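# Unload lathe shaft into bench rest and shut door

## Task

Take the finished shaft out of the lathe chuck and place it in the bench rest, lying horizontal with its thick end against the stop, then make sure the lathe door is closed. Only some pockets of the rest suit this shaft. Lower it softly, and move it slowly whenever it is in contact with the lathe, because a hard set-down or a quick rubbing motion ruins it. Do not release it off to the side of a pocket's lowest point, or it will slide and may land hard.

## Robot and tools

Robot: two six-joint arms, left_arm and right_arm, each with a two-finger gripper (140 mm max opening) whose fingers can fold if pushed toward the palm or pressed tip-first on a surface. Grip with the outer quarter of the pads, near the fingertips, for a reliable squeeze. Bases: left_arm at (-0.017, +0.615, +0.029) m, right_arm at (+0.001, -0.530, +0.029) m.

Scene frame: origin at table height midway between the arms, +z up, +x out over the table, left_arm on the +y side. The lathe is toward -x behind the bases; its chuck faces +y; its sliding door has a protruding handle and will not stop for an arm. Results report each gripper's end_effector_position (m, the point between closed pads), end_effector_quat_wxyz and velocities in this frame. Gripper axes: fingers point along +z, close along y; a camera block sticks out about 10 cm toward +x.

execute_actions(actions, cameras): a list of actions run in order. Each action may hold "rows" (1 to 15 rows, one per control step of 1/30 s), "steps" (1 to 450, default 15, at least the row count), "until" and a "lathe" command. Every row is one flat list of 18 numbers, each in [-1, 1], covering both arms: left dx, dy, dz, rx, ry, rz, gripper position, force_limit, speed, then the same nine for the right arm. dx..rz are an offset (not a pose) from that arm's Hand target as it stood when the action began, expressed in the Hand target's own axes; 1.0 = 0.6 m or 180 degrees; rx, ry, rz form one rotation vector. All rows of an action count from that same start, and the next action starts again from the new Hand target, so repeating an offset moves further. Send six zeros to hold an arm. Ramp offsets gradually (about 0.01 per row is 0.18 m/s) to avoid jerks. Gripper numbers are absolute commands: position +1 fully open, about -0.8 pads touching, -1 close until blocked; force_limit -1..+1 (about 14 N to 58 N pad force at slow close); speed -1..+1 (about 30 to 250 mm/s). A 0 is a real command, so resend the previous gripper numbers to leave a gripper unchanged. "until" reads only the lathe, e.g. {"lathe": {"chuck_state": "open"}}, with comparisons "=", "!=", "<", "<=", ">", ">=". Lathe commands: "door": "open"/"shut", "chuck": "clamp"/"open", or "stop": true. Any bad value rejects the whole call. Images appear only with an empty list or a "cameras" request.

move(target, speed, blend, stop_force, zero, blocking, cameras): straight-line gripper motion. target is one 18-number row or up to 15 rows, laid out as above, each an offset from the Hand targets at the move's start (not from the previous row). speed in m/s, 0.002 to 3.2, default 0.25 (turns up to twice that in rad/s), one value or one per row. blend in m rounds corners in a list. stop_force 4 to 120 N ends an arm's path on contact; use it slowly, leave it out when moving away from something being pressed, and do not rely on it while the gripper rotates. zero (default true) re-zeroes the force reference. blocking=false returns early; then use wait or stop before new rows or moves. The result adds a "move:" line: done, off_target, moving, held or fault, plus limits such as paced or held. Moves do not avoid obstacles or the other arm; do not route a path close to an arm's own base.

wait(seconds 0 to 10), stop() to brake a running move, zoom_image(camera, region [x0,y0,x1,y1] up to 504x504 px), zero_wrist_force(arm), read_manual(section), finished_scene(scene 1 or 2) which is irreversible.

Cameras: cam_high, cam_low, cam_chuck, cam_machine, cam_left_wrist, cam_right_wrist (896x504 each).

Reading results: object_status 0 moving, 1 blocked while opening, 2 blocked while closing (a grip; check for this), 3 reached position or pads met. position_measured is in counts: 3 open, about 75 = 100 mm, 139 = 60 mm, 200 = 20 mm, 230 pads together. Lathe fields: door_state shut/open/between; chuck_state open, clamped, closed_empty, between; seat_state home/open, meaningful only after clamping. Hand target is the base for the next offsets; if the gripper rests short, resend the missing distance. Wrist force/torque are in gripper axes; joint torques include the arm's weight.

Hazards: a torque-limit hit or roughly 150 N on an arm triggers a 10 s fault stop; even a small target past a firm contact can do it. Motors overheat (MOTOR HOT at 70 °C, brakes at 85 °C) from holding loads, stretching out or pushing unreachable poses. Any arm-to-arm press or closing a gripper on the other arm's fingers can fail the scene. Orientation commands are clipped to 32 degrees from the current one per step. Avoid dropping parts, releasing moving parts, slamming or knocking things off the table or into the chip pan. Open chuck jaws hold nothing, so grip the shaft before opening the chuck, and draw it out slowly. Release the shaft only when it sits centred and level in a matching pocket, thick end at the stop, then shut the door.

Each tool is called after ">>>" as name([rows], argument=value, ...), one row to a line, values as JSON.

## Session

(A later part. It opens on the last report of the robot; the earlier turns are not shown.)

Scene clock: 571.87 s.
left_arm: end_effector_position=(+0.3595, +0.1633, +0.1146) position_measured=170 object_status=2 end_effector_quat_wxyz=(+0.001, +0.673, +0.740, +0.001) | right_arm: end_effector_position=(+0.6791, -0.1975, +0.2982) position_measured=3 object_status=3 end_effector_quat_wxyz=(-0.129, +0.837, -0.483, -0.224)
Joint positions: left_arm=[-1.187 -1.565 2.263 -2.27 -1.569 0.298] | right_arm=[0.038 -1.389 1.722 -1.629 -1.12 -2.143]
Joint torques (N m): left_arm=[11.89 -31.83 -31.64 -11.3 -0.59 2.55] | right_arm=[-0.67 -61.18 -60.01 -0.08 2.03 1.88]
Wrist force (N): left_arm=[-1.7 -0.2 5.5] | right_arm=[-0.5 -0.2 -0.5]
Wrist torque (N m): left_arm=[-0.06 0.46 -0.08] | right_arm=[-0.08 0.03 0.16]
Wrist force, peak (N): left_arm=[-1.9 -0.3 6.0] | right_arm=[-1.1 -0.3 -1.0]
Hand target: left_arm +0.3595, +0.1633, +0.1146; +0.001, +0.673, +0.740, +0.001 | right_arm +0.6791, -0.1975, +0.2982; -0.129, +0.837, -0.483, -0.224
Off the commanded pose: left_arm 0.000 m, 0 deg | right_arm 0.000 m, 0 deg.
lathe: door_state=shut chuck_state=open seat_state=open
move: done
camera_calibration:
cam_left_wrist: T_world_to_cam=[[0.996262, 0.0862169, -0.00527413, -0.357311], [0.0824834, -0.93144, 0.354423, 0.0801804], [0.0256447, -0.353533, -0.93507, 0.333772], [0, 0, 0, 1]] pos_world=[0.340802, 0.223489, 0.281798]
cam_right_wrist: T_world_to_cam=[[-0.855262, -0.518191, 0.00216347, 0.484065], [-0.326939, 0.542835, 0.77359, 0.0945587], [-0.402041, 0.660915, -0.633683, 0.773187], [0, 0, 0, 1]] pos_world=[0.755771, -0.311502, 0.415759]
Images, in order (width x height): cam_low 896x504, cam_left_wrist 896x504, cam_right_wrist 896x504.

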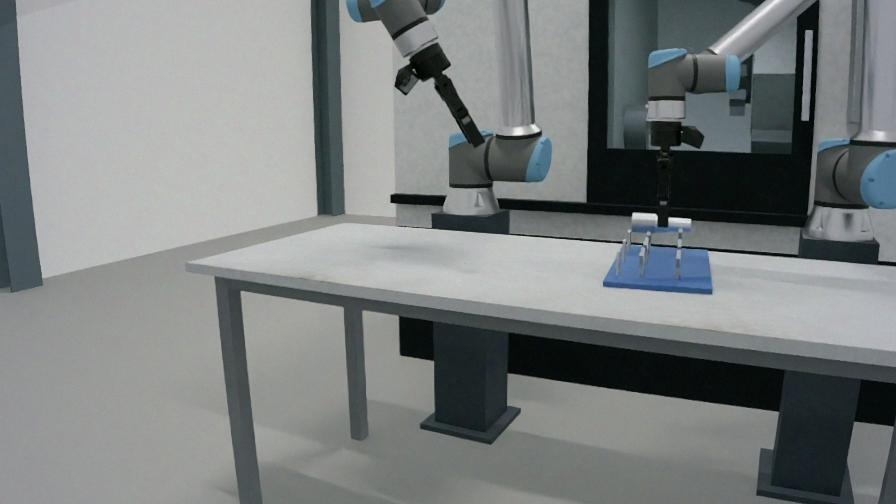

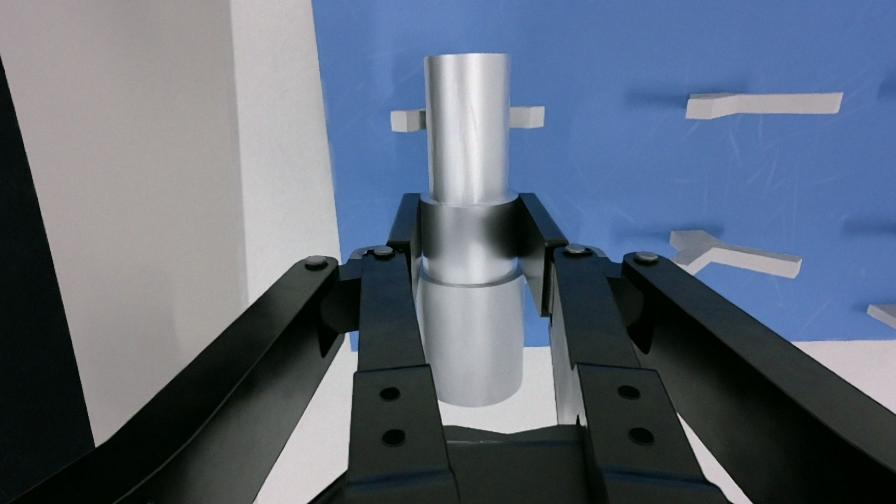

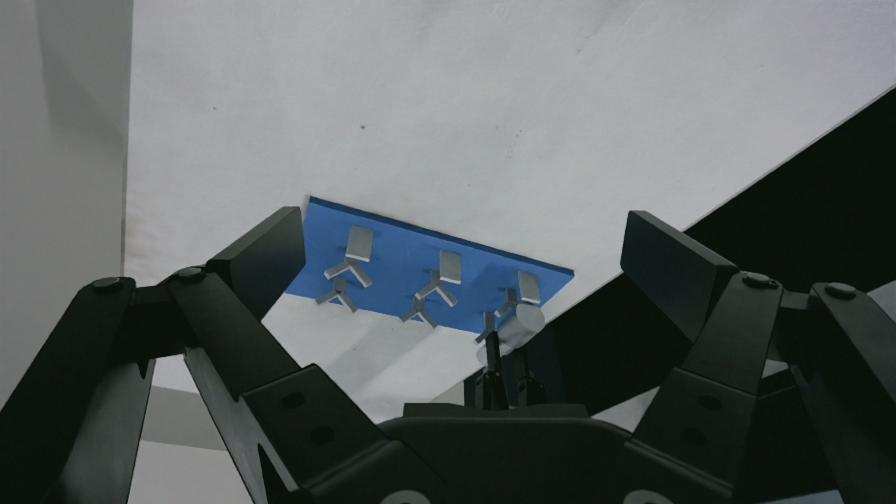

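>>> move(target=[-0.0225,0,0,0,0,0,-1,0.3,-1,0,0,0,0,0,0,1,1,1], speed=0.01, stop_force=4, cameras=["cam_low","cam_right_wrist"])

>>> zoom_image(camera="cam_low", region=[610, 195, 710, 285])

>>> zoom_image(camera="cam_right_wrist", region=[460, 250, 580, 380])

Scene clock: 582.60 s.
left_arm: end_effector_position=(+0.3599, +0.1589, +0.1146) position_measured=170 object_status=2 end_effector_quat_wxyz=(+0.001, +0.673, +0.740, +0.001) | right_arm: end_effector_position=(+0.6791, -0.1975, +0.2982) position_measured=3 object_status=3 end_effector_quat_wxyz=(-0.129, +0.837, -0.483, -0.224)
Joint positions: left_arm=[-1.189 -1.559 2.257 -2.27 -1.569 0.296] | right_arm=[0.038 -1.389 1.722 -1.629 -1.12 -2.143]
Joint torques (N m): left_arm=[7.24 -52.75 -32.13 -7.71 -1.63 1.9] | right_arm=[-0.63 -60.54 -59.31 -0.18 1.97 1.99]
Wrist force (N): left_arm=[-0.9 -0.3 5.9] | right_arm=[-0.4 0.0 -0.5]
Wrist torque (N m): left_arm=[-0.13 0.66 -0.11] | right_arm=[-0.05 0.00 0.15]
Wrist force, peak (N): left_arm=[2.2 -1.4 5.9] | right_arm=[-1.4 -0.2 -0.1]
Hand target: left_arm +0.3599, +0.1589, +0.1146; +0.001, +0.673, +0.740, +0.001 (not the last commanded pose) | right_arm +0.6791, -0.1975, +0.2982; -0.129, +0.837, -0.483, -0.224
Off the commanded pose: left_arm 0.009 m, 0 deg | right_arm 0.000 m, 0 deg.
lathe: door_state=shut chuck_state=open seat_state=open
move: contact (left_arm)
camera_calibration:
cam_right_wrist: T_world_to_cam=[[-0.855262, -0.518191, 0.00216347, 0.484065], [-0.326939, 0.542835, 0.77359, 0.0945587], [-0.402041, 0.660915, -0.633683, 0.773187], [0, 0, 0, 1]] pos_world=[0.755771, -0.311502, 0.415759]
Images, in order (width x height): cam_low 896x504, cam_right_wrist 896x504.

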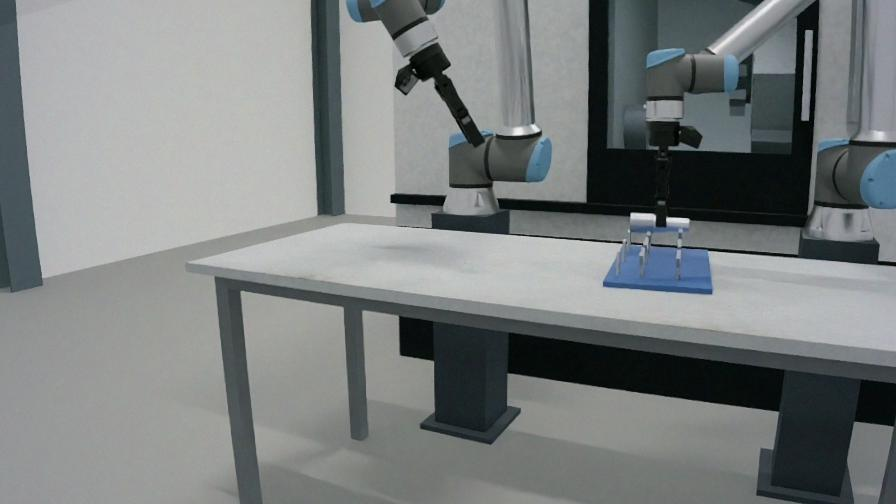

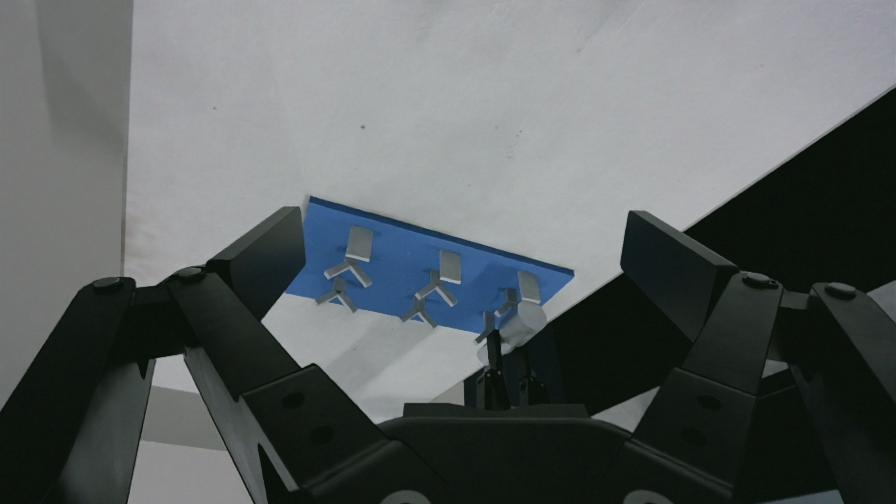

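Scaled by 5.040 from the camera's 896x504 image, which has a finer 1280x720 frame.

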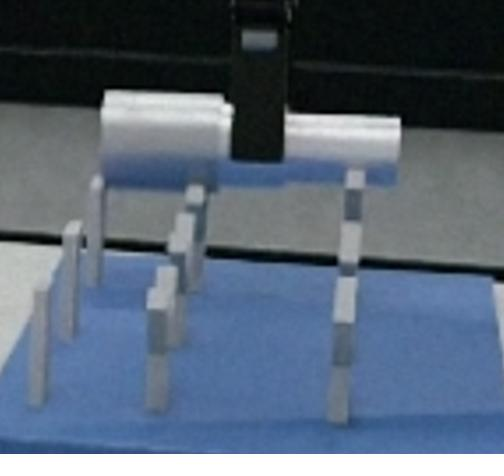

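Scaled by 3.877 from the camera's 896x504 image, which has a finer 1280x720 frame.

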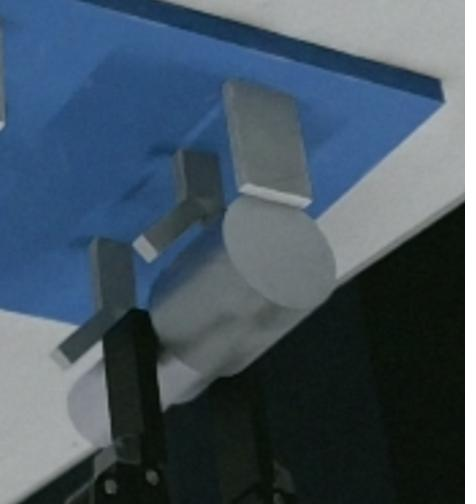

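>>> move(target=[0,0,0.015,0,0,0,-1,0.3,-1,0,0,0,0,0,0,1,1,1], speed=0.006, stop_force=4, cameras=["cam_low","cam_right_wrist","cam_left_wrist"])

>>> zoom_image(camera="cam_low", region=[610, 195, 710, 285])

>>> zoom_image(camera="cam_right_wrist", region=[460, 250, 580, 380])

>>> zoom_image(camera="cam_left_wrist", region=[330, 20, 620, 240])

Scene clock: 591.37 s.
left_arm: end_effector_position=(+0.3599, +0.1589, +0.1072) position_measured=170 object_status=2 end_effector_quat_wxyz=(+0.001, +0.673, +0.740, +0.001) | right_arm: end_effector_position=(+0.6791, -0.1975, +0.2982) position_measured=3 object_status=3 end_effector_quat_wxyz=(-0.129, +0.837, -0.483, -0.224)
Joint positions: left_arm=[-1.189 -1.549 2.264 -2.286 -1.569 0.296] | right_arm=[0.038 -1.389 1.722 -1.629 -1.12 -2.143]
Joint torques (N m): left_arm=[5.15 -52.45 -62.31 -1.16 -1.31 1.83] | right_arm=[-0.17 -60.21 -59.2 -0.16 1.99 2.15]
Wrist force (N): left_arm=[0.5 -0.3 4.9] | right_arm=[-0.7 0.3 -0.6]
Wrist torque (N m): left_arm=[-0.12 0.76 -0.14] | right_arm=[0.02 0.08 0.16]
Wrist force, peak (N): left_arm=[-0.7 -0.4 6.2] | right_arm=[-1.0 -0.4 -1.1]
Hand target: left_arm +0.3599, +0.1589, +0.1072; +0.001, +0.673, +0.740, +0.001 (not the last commanded pose) | right_arm +0.6791, -0.1975, +0.2982; -0.129, +0.837, -0.483, -0.224
Off the commanded pose: left_arm 0.002 m, 0 deg | right_arm 0.000 m, 0 deg.
lathe: door_state=shut chuck_state=open seat_state=open
move: contact (left_arm)
camera_calibration:
cam_left_wrist: T_world_to_cam=[[0.996262, 0.0862169, -0.00527413, -0.357468], [0.0824834, -0.93144, 0.354423, 0.0786281], [0.0256447, -0.353533, -0.93507, 0.325377], [0, 0, 0, 1]] pos_world=[0.341302, 0.219089, 0.274498]
cam_right_wrist: T_world_to_cam=[[-0.855262, -0.518191, 0.00216347, 0.484065], [-0.326939, 0.542835, 0.77359, 0.0945587], [-0.402041, 0.660915, -0.633683, 0.773187], [0, 0, 0, 1]] pos_world=[0.755771, -0.311502, 0.415759]
Images, in order (width x height): cam_low 896x504, cam_left_wrist 896x504, cam_right_wrist 896x504.

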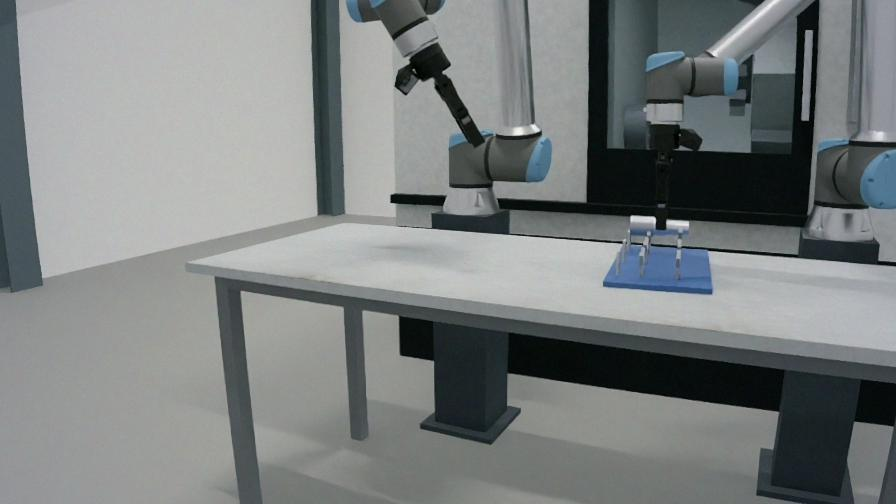

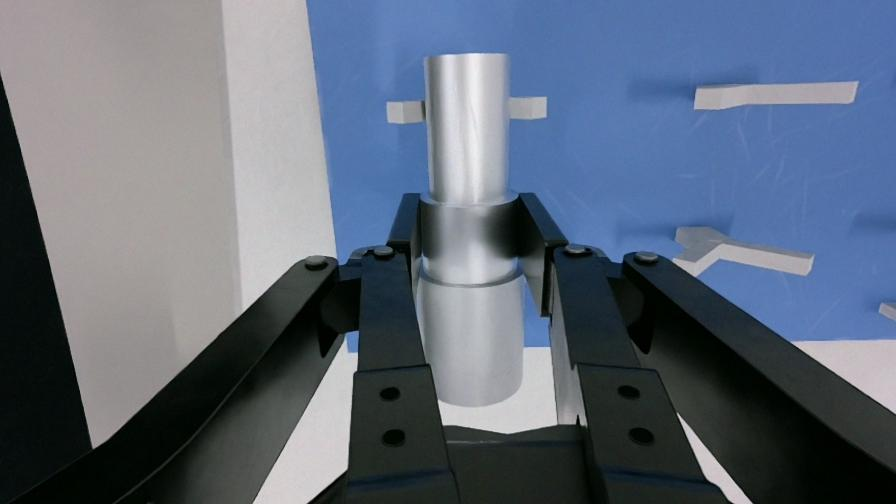

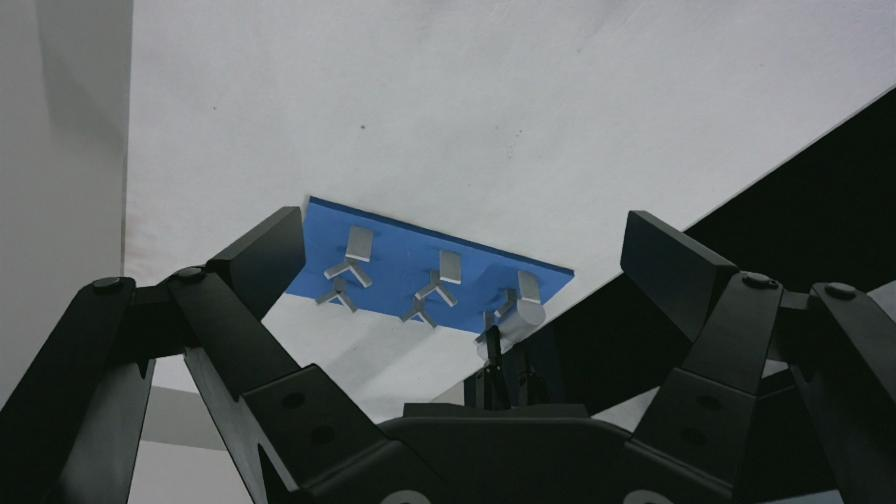

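Scaled by 5.040 from the camera's 896x504 image, which has a finer 1280x720 frame.

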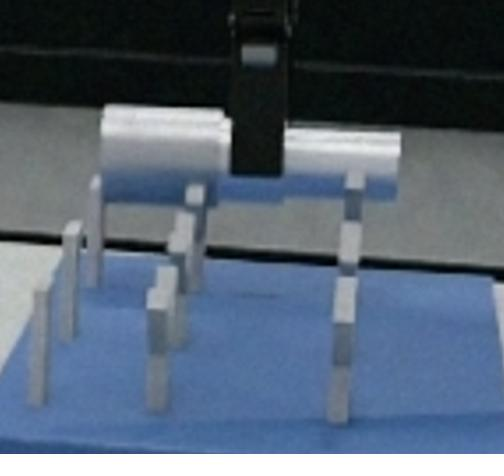

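Scaled by 3.877 from the camera's 896x504 image, which has a finer 1280x720 frame.

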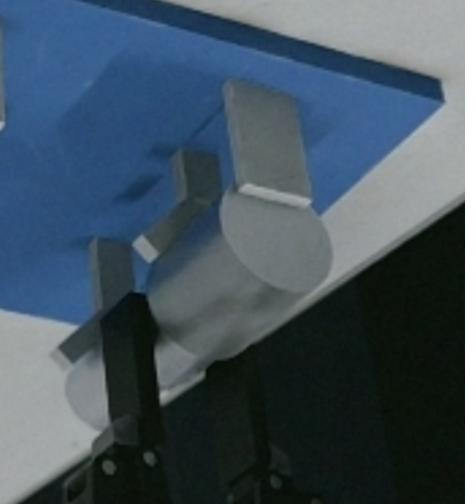

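Scaled by 1.738 from the camera's 896x504 image, which has a finer 1280x720 frame.

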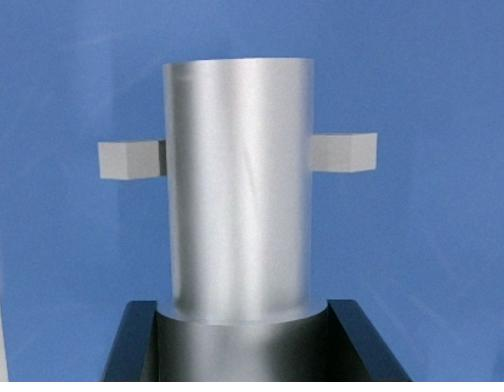

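>>> move(target=[0.0008,-0.0006,0.006,0,0,0,-1,0.3,-1,0,0,0,0,0,0,1,1,1], speed=0.004, stop_force=7)

Scene clock: 601.83 s.
left_arm: end_effector_position=(+0.3600, +0.1587, +0.1071) position_measured=170 object_status=2 end_effector_quat_wxyz=(+0.001, +0.673, +0.740, +0.001) | right_arm: end_effector_position=(+0.6791, -0.1975, +0.2982) position_measured=3 object_status=3 end_effector_quat_wxyz=(-0.129, +0.837, -0.483, -0.224)
Joint positions: left_arm=[-1.189 -1.549 2.264 -2.287 -1.569 0.296] | right_arm=[0.038 -1.389 1.722 -1.629 -1.12 -2.143]
Joint torques (N m): left_arm=[-0.87 -44.27 -61.77 -1.74 -1.28 0.03] | right_arm=[-0.7 -59.94 -59.49 -0.25 2.05 2]
Wrist force (N): left_arm=[7.6 -2.6 -4.6] | right_arm=[-0.8 0.0 -0.6]
Wrist torque (N m): left_arm=[-0.04 0.86 -0.17] | right_arm=[-0.05 0.09 0.15]
Wrist force, peak (N): left_arm=[10.7 -4.3 -14.8] | right_arm=[-0.9 0.3 -1.1]
Hand target: left_arm +0.3600, +0.1587, +0.1071; +0.001, +0.673, +0.740, +0.001 (not the last commanded pose) | right_arm +0.6791, -0.1975, +0.2982; -0.129, +0.837, -0.483, -0.224
Off the commanded pose: left_arm 0.004 m, 0 deg | right_arm 0.000 m, 0 deg.
lathe: door_state=shut chuck_state=open seat_state=open
move: contact (left_arm)

>>> move(target=[0.0012,-0.0005,-0.0008,0,0,0,-1,0.3,-1,0,0,0,0,0,0,1,1,1], speed=0.004)

Scene clock: 608.30 s.
left_arm: end_effector_position=(+0.3596, +0.1594, +0.1076) position_measured=170 object_status=2 end_effector_quat_wxyz=(+0.001, +0.673, +0.740, +0.001) | right_arm: end_effector_position=(+0.6791, -0.1975, +0.2982) position_measured=3 object_status=3 end_effector_quat_wxyz=(-0.129, +0.837, -0.483, -0.224)
Joint positions: left_arm=[-1.189 -1.551 2.264 -2.286 -1.569 0.295] | right_arm=[0.038 -1.389 1.722 -1.629 -1.12 -2.143]
Joint torques (N m): left_arm=[-4.89 -52.07 -30.95 0.16 -1.51 -1.82] | right_arm=[-1.05 -59.55 -59.63 -0.31 1.99 2.1]
Wrist force (N): left_arm=[-2.4 -0.6 5.3] | right_arm=[-0.4 0.1 -0.2]
Wrist torque (N m): left_arm=[-0.17 0.62 -0.08] | right_arm=[-0.01 0.00 0.15]
Wrist force, peak (N): left_arm=[7.9 -2.9 -4.8] | right_arm=[-0.9 -0.6 -0.9]
Hand target: left_arm +0.3596, +0.1594, +0.1076; +0.001, +0.673, +0.740, +0.001 | right_arm +0.6791, -0.1975, +0.2982; -0.129, +0.837, -0.483, -0.224
Off the commanded pose: left_arm 0.000 m, 0 deg | right_arm 0.000 m, 0 deg.
lathe: door_state=shut chuck_state=open seat_state=open
move: done

>>> move(target=[-0.0007,-0.0002,0.0007,0,0,0,-1,0.3,-1,0,0,0,0,0,0,1,1,1], speed=0.004)

Scene clock: 611.23 s.
left_arm: end_effector_position=(+0.3595, +0.1591, +0.1072) position_measured=170 object_status=2 end_effector_quat_wxyz=(+0.001, +0.673, +0.740, +0.001) | right_arm: end_effector_position=(+0.6791, -0.1975, +0.2982) position_measured=3 object_status=3 end_effector_quat_wxyz=(-0.129, +0.837, -0.483, -0.224)
Joint positions: left_arm=[-1.189 -1.55 2.265 -2.287 -1.569 0.295] | right_arm=[0.038 -1.389 1.722 -1.629 -1.12 -2.143]
Joint torques (N m): left_arm=[-9.86 -31.59 -47.1 -11.06 -1.5 -1.99] | right_arm=[-0.33 -59.47 -59.25 -0.26 2.05 2.07]
Wrist force (N): left_arm=[-1.8 0.8 4.1] | right_arm=[-0.1 0.0 -0.7]
Wrist torque (N m): left_arm=[-0.16 0.58 -0.12] | right_arm=[-0.05 -0.07 0.15]
Wrist force, peak (N): left_arm=[-2.9 -0.9 5.7] | right_arm=[-0.8 -0.5 -1.0]
Hand target: left_arm +0.3595, +0.1590, +0.1072; +0.001, +0.673, +0.740, +0.001 | right_arm +0.6791, -0.1975, +0.2982; -0.129, +0.837, -0.483, -0.224
Off the commanded pose: left_arm 0.000 m, 0 deg | right_arm 0.000 m, 0 deg.
lathe: door_state=shut chuck_state=open seat_state=open
move: done

>>> move(target=[-0.0007,0,0.0003,0,0,0,-1,0.3,-1,0,0,0,0,0,0,1,1,1], speed=0.004)

Scene clock: 613.97 s.
left_arm: end_effector_position=(+0.3596, +0.1586, +0.1070) position_measured=170 object_status=2 end_effector_quat_wxyz=(+0.001, +0.673, +0.740, +0.001) | right_arm: end_effector_position=(+0.6791, -0.1975, +0.2982) position_measured=3 object_status=3 end_effector_quat_wxyz=(-0.129, +0.837, -0.483, -0.224)
Joint positions: left_arm=[-1.19 -1.549 2.264 -2.287 -1.569 0.295] | right_arm=[0.038 -1.389 1.722 -1.629 -1.12 -2.143]
Joint torques (N m): left_arm=[-12.69 -27.57 -60.41 -13.48 -1.25 -1.96] | right_arm=[-0.46 -59.75 -59.52 -0.23 1.92 2.17]
Wrist force (N): left_arm=[7.5 -1.7 -6.0] | right_arm=[-0.6 -0.1 -0.5]
Wrist torque (N m): left_arm=[0.02 0.90 -0.41] | right_arm=[-0.07 0.05 0.15]
Wrist force, peak (N): left_arm=[7.5 -1.7 -6.0] | right_arm=[-1.1 -0.5 -0.8]
Hand target: left_arm +0.3596, +0.1586, +0.1070; +0.001, +0.673, +0.740, +0.001 | right_arm +0.6791, -0.1975, +0.2982; -0.129, +0.837, -0.483, -0.224
Off the commanded pose: left_arm 0.000 m, 0 deg | right_arm 0.000 m, 0 deg.
lathe: door_state=shut chuck_state=open seat_state=open
move: done

>>> move(target=[0.0002,0,-0.0003,0,0,0,-1,0.3,-1,0,0,0,0,0,0,1,1,1], speed=0.004)

>>> execute_actions([
  {"rows":[[0,0,0,0,0,0,0.0,0.3,-1,0,0,0,0,0,0,1,1,1]],"steps":45},
], cameras=["cam_low","cam_left_wrist","cam_right_wrist"])

>>> zoom_image(camera="cam_low", region=[610, 195, 710, 285])

>>> zoom_image(camera="cam_right_wrist", region=[460, 250, 580, 380])

Scene clock: 621.10 s.
left_arm: end_effector_position=(+0.3595, +0.1586, +0.1072) position_measured=170 object_status=2 end_effector_quat_wxyz=(+0.001, +0.673, +0.740, +0.001) | right_arm: end_effector_position=(+0.6791, -0.1975, +0.2982) position_measured=3 object_status=3 end_effector_quat_wxyz=(-0.129, +0.837, -0.483, -0.224)
Joint positions: left_arm=[-1.19 -1.549 2.264 -2.287 -1.569 0.295] | right_arm=[0.038 -1.389 1.722 -1.629 -1.12 -2.143]
Joint torques (N m): left_arm=[0.21 -52.42 -56.97 -1 -0.74 1.08] | right_arm=[-0.75 -58.49 -59.2 -0.16 1.96 2.1]
Wrist force (N): left_arm=[2.8 -0.9 3.2] | right_arm=[-0.4 0.3 -0.3]
Wrist torque (N m): left_arm=[-0.18 0.83 -0.23] | right_arm=[0.02 0.00 0.16]
Wrist force, peak (N): left_arm=[8.7 -2.7 -8.3] | right_arm=[-0.6 -0.3 -1.2]
Hand target: left_arm +0.3595, +0.1587, +0.1072; +0.001, +0.673, +0.740, +0.001 | right_arm +0.6791, -0.1975, +0.2982; -0.129, +0.837, -0.483, -0.224
Off the commanded pose: left_arm 0.000 m, 0 deg | right_arm 0.000 m, 0 deg.
lathe: door_state=shut chuck_state=open seat_state=open
move: done

Scene clock: 622.80 s.
left_arm: end_effector_position=(+0.3596, +0.1587, +0.1072) position_measured=129 object_status=3 end_effector_quat_wxyz=(+0.001, +0.673, +0.740, +0.001) | right_arm: end_effector_position=(+0.6791, -0.1975, +0.2982) position_measured=3 object_status=3 end_effector_quat_wxyz=(-0.129, +0.837, -0.483, -0.224)
Joint positions: left_arm=[-1.19 -1.549 2.264 -2.287 -1.569 0.295] | right_arm=[0.038 -1.389 1.722 -1.629 -1.12 -2.143]
Joint torques (N m): left_arm=[4.99 -35.44 -40.44 0.54 -0.71 2.09] | right_arm=[0.27 -59.41 -59.56 -0.18 2.13 2.06]
Wrist force (N): left_arm=[-2.2 -0.2 0.1] | right_arm=[-0.5 0.2 -0.3]
Wrist torque (N m): left_arm=[-0.07 0.50 -0.09] | right_arm=[0.00 0.03 0.16]
Wrist force, peak (N): left_arm=[-0.9 -2.4 3.9] | right_arm=[-0.6 -0.2 -1.2]
Hand target: left_arm +0.3595, +0.1587, +0.1072; +0.001, +0.673, +0.740, +0.001 | right_arm +0.6791, -0.1975, +0.2982; -0.129, +0.837, -0.483, -0.224
Off the commanded pose: left_arm 0.000 m, 0 deg | right_arm 0.000 m, 0 deg.
lathe: door_state=shut chuck_state=open seat_state=open
camera_calibration:
cam_left_wrist: T_world_to_cam=[[0.996258, 0.0862834, -0.00511465, -0.35711], [0.0824798, -0.93131, 0.354765, 0.0783877], [0.025847, -0.353859, -0.934941, 0.325189], [0, 0, 0, 1]] pos_world=[0.340903, 0.218887, 0.274397]
cam_right_wrist: T_world_to_cam=[[-0.855262, -0.518191, 0.00216347, 0.484065], [-0.326939, 0.542835, 0.77359, 0.0945587], [-0.402041, 0.660915, -0.633683, 0.773187], [0, 0, 0, 1]] pos_world=[0.755771, -0.311502, 0.415759]
Images, in order (width x height): cam_low 896x504, cam_left_wrist 896x504, cam_right_wrist 896x504.

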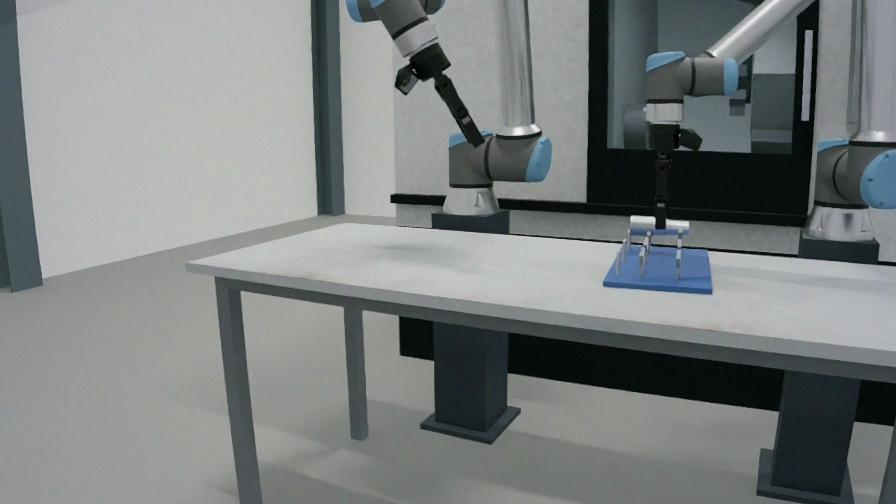

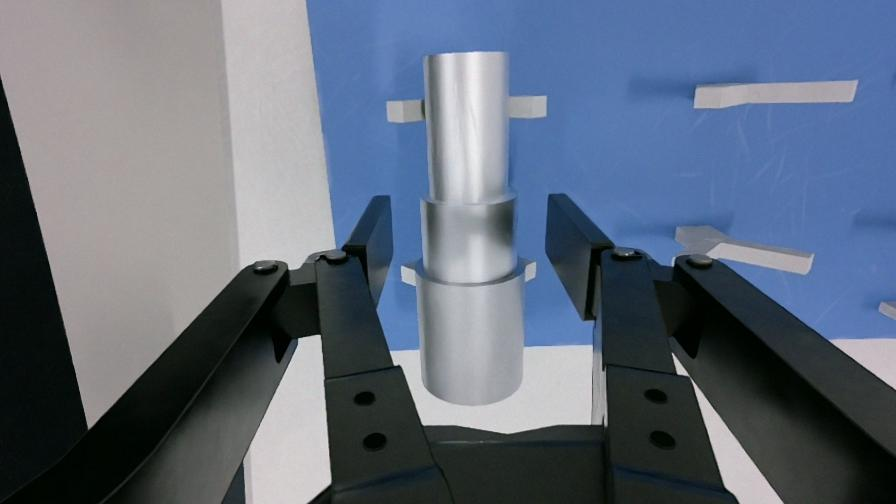

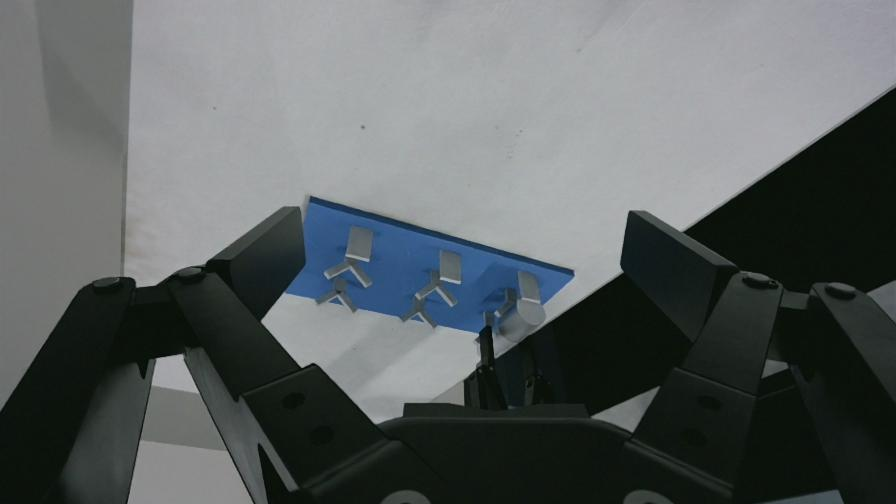

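Scaled by 5.040 from the camera's 896x504 image, which has a finer 1280x720 frame.

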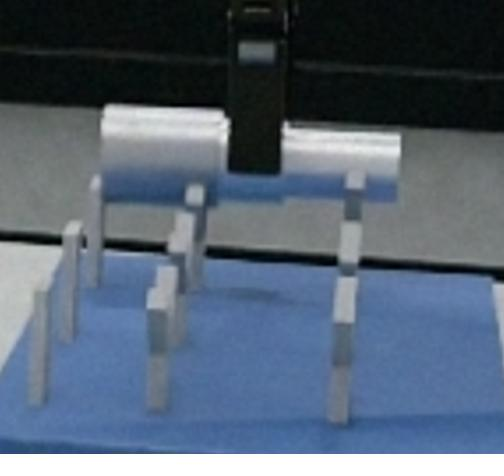

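Scaled by 3.877 from the camera's 896x504 image, which has a finer 1280x720 frame.

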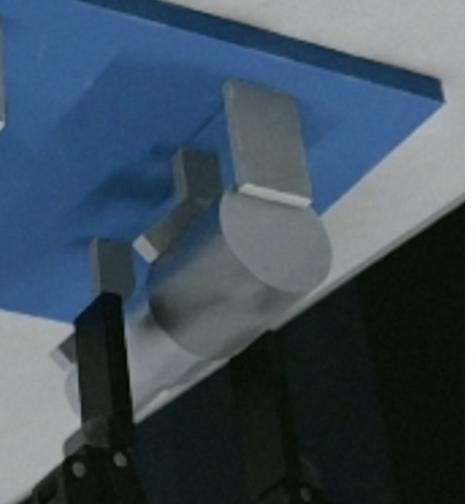

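>>> move([
  [0,0,-0.1,0,0,0,0.0,0.3,-1,0,0,0,0,0,0,1,1,1],
  [0,0,-0.3,0,0,0,0.0,0.3,-1,0,0,0,0,0,0,1,1,1],
], speed=[0.06,0.2], blend=0.02, cameras=["cam_low","cam_left_wrist","cam_right_wrist","cam_machine"])

>>> zoom_image(camera="cam_low", region=[610, 195, 710, 285])

>>> zoom_image(camera="cam_right_wrist", region=[460, 250, 580, 380])

Scene clock: 628.07 s.
left_arm: end_effector_position=(+0.3592, +0.1587, +0.2871) position_measured=129 object_status=3 end_effector_quat_wxyz=(+0.001, +0.673, +0.740, +0.001) | right_arm: end_effector_position=(+0.6791, -0.1975, +0.2982) position_measured=3 object_status=3 end_effector_quat_wxyz=(-0.129, +0.837, -0.483, -0.224)
Joint positions: left_arm=[-1.19 -1.727 2.061 -1.906 -1.569 0.294] | right_arm=[0.038 -1.389 1.722 -1.629 -1.12 -2.143]
Joint torques (N m): left_arm=[-9.5 -42.37 -66.6 1.11 -0.27 -1.83] | right_arm=[-0.44 -58.2 -59.41 -0.25 2.17 2.17]
Wrist force (N): left_arm=[-2.1 -0.5 0.1] | right_arm=[-0.6 0.1 -0.4]
Wrist torque (N m): left_arm=[-0.15 0.47 -0.08] | right_arm=[-0.03 0.04 0.15]
Wrist force, peak (N): left_arm=[-2.1 -0.3 -2.1] | right_arm=[-1.2 -0.2 -0.8]
Hand target: left_arm +0.3592, +0.1587, +0.2872; +0.001, +0.673, +0.740, +0.001 | right_arm +0.6791, -0.1975, +0.2982; -0.129, +0.837, -0.483, -0.224
Off the commanded pose: left_arm 0.000 m, 0 deg | right_arm 0.000 m, 0 deg.
lathe: door_state=shut chuck_state=open seat_state=open
move: done
camera_calibration:
cam_left_wrist: T_world_to_cam=[[0.99626, 0.0862487, -0.00520799, -0.355751], [0.0824806, -0.931313, 0.354757, 0.0146955], [0.0257471, -0.35386, -0.934944, 0.493467], [0, 0, 0, 1]] pos_world=[0.340503, 0.218987, 0.454297]
cam_right_wrist: T_world_to_cam=[[-0.855262, -0.518191, 0.00216347, 0.484065], [-0.326939, 0.542835, 0.77359, 0.0945587], [-0.402041, 0.660915, -0.633683, 0.773187], [0, 0, 0, 1]] pos_world=[0.755771, -0.311502, 0.415759]
Images, in order (width x height): cam_low 896x504, cam_machine 896x504, cam_left_wrist 896x504, cam_right_wrist 896x504.

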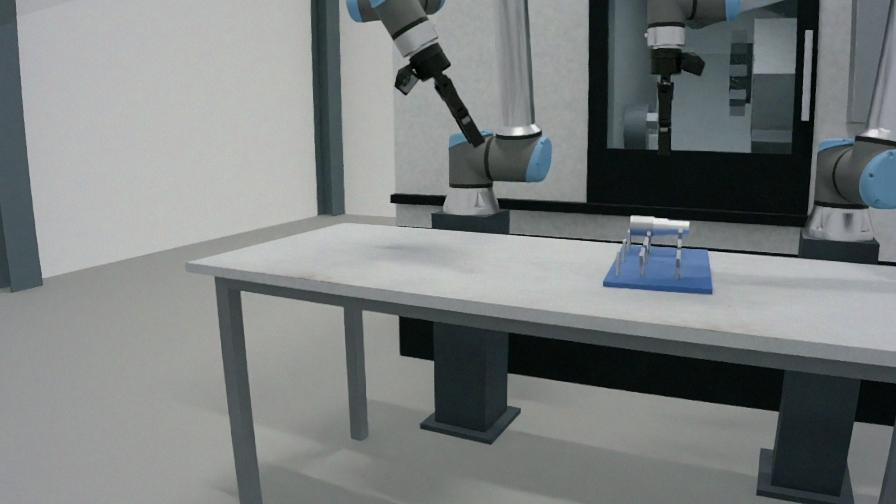

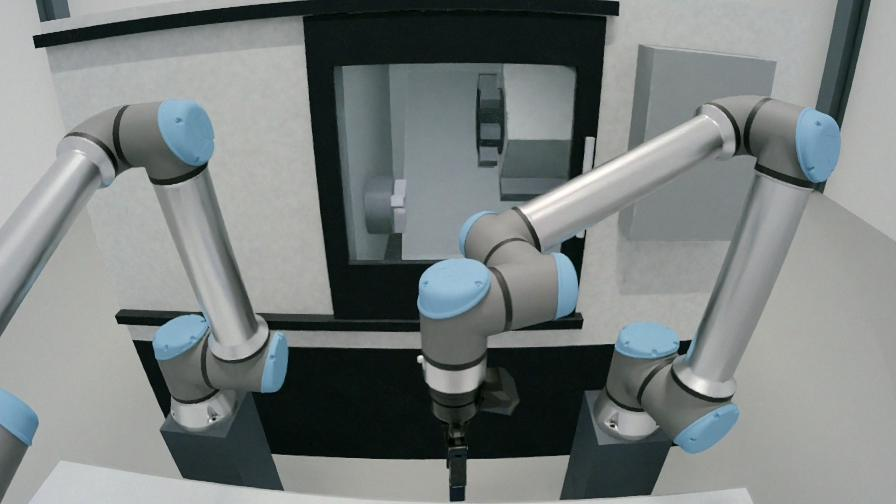

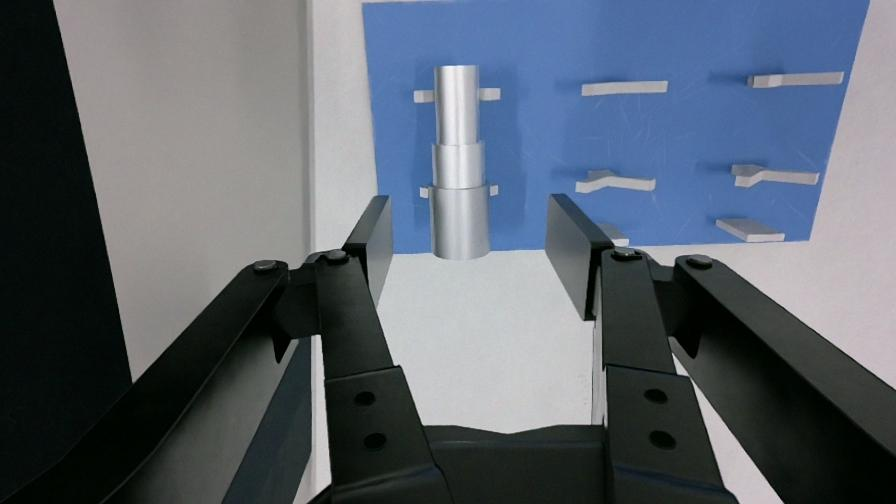

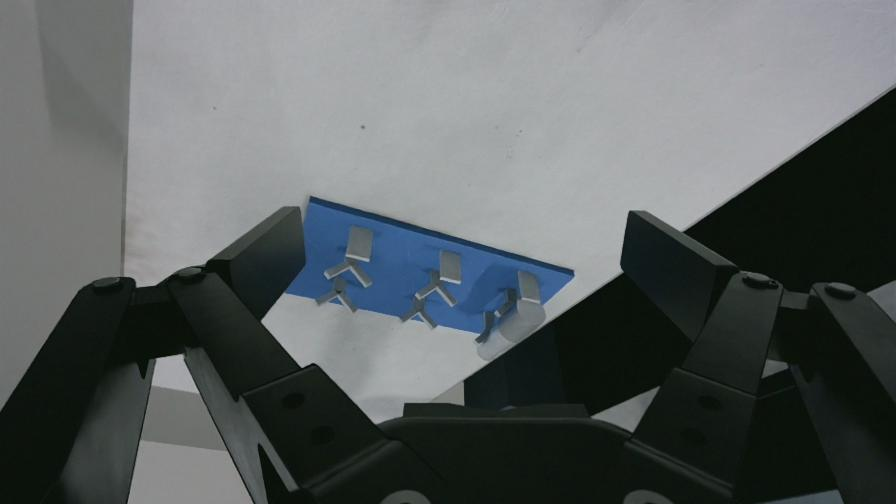

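Scaled by 5.040 from the camera's 896x504 image, which has a finer 1280x720 frame.

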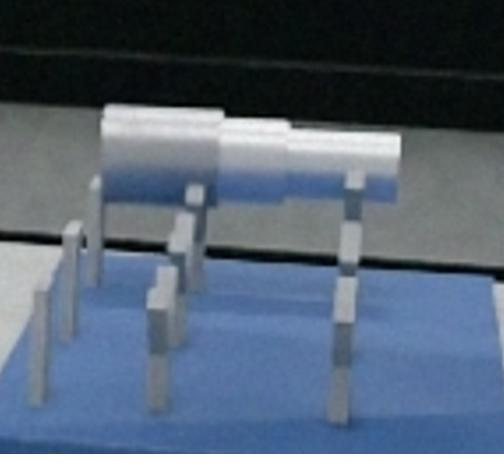

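Scaled by 3.877 from the camera's 896x504 image, which has a finer 1280x720 frame.

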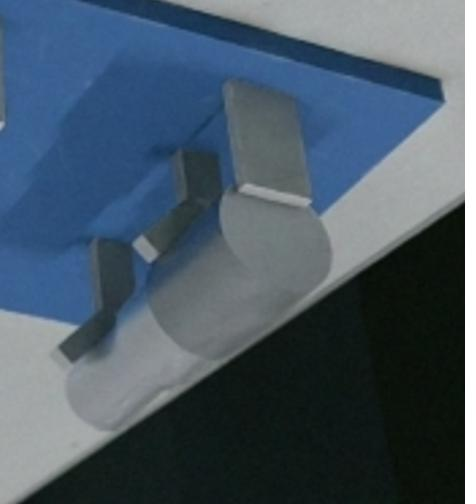

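>>> finished_scene(scene=1)

The scene is finished: the task was done.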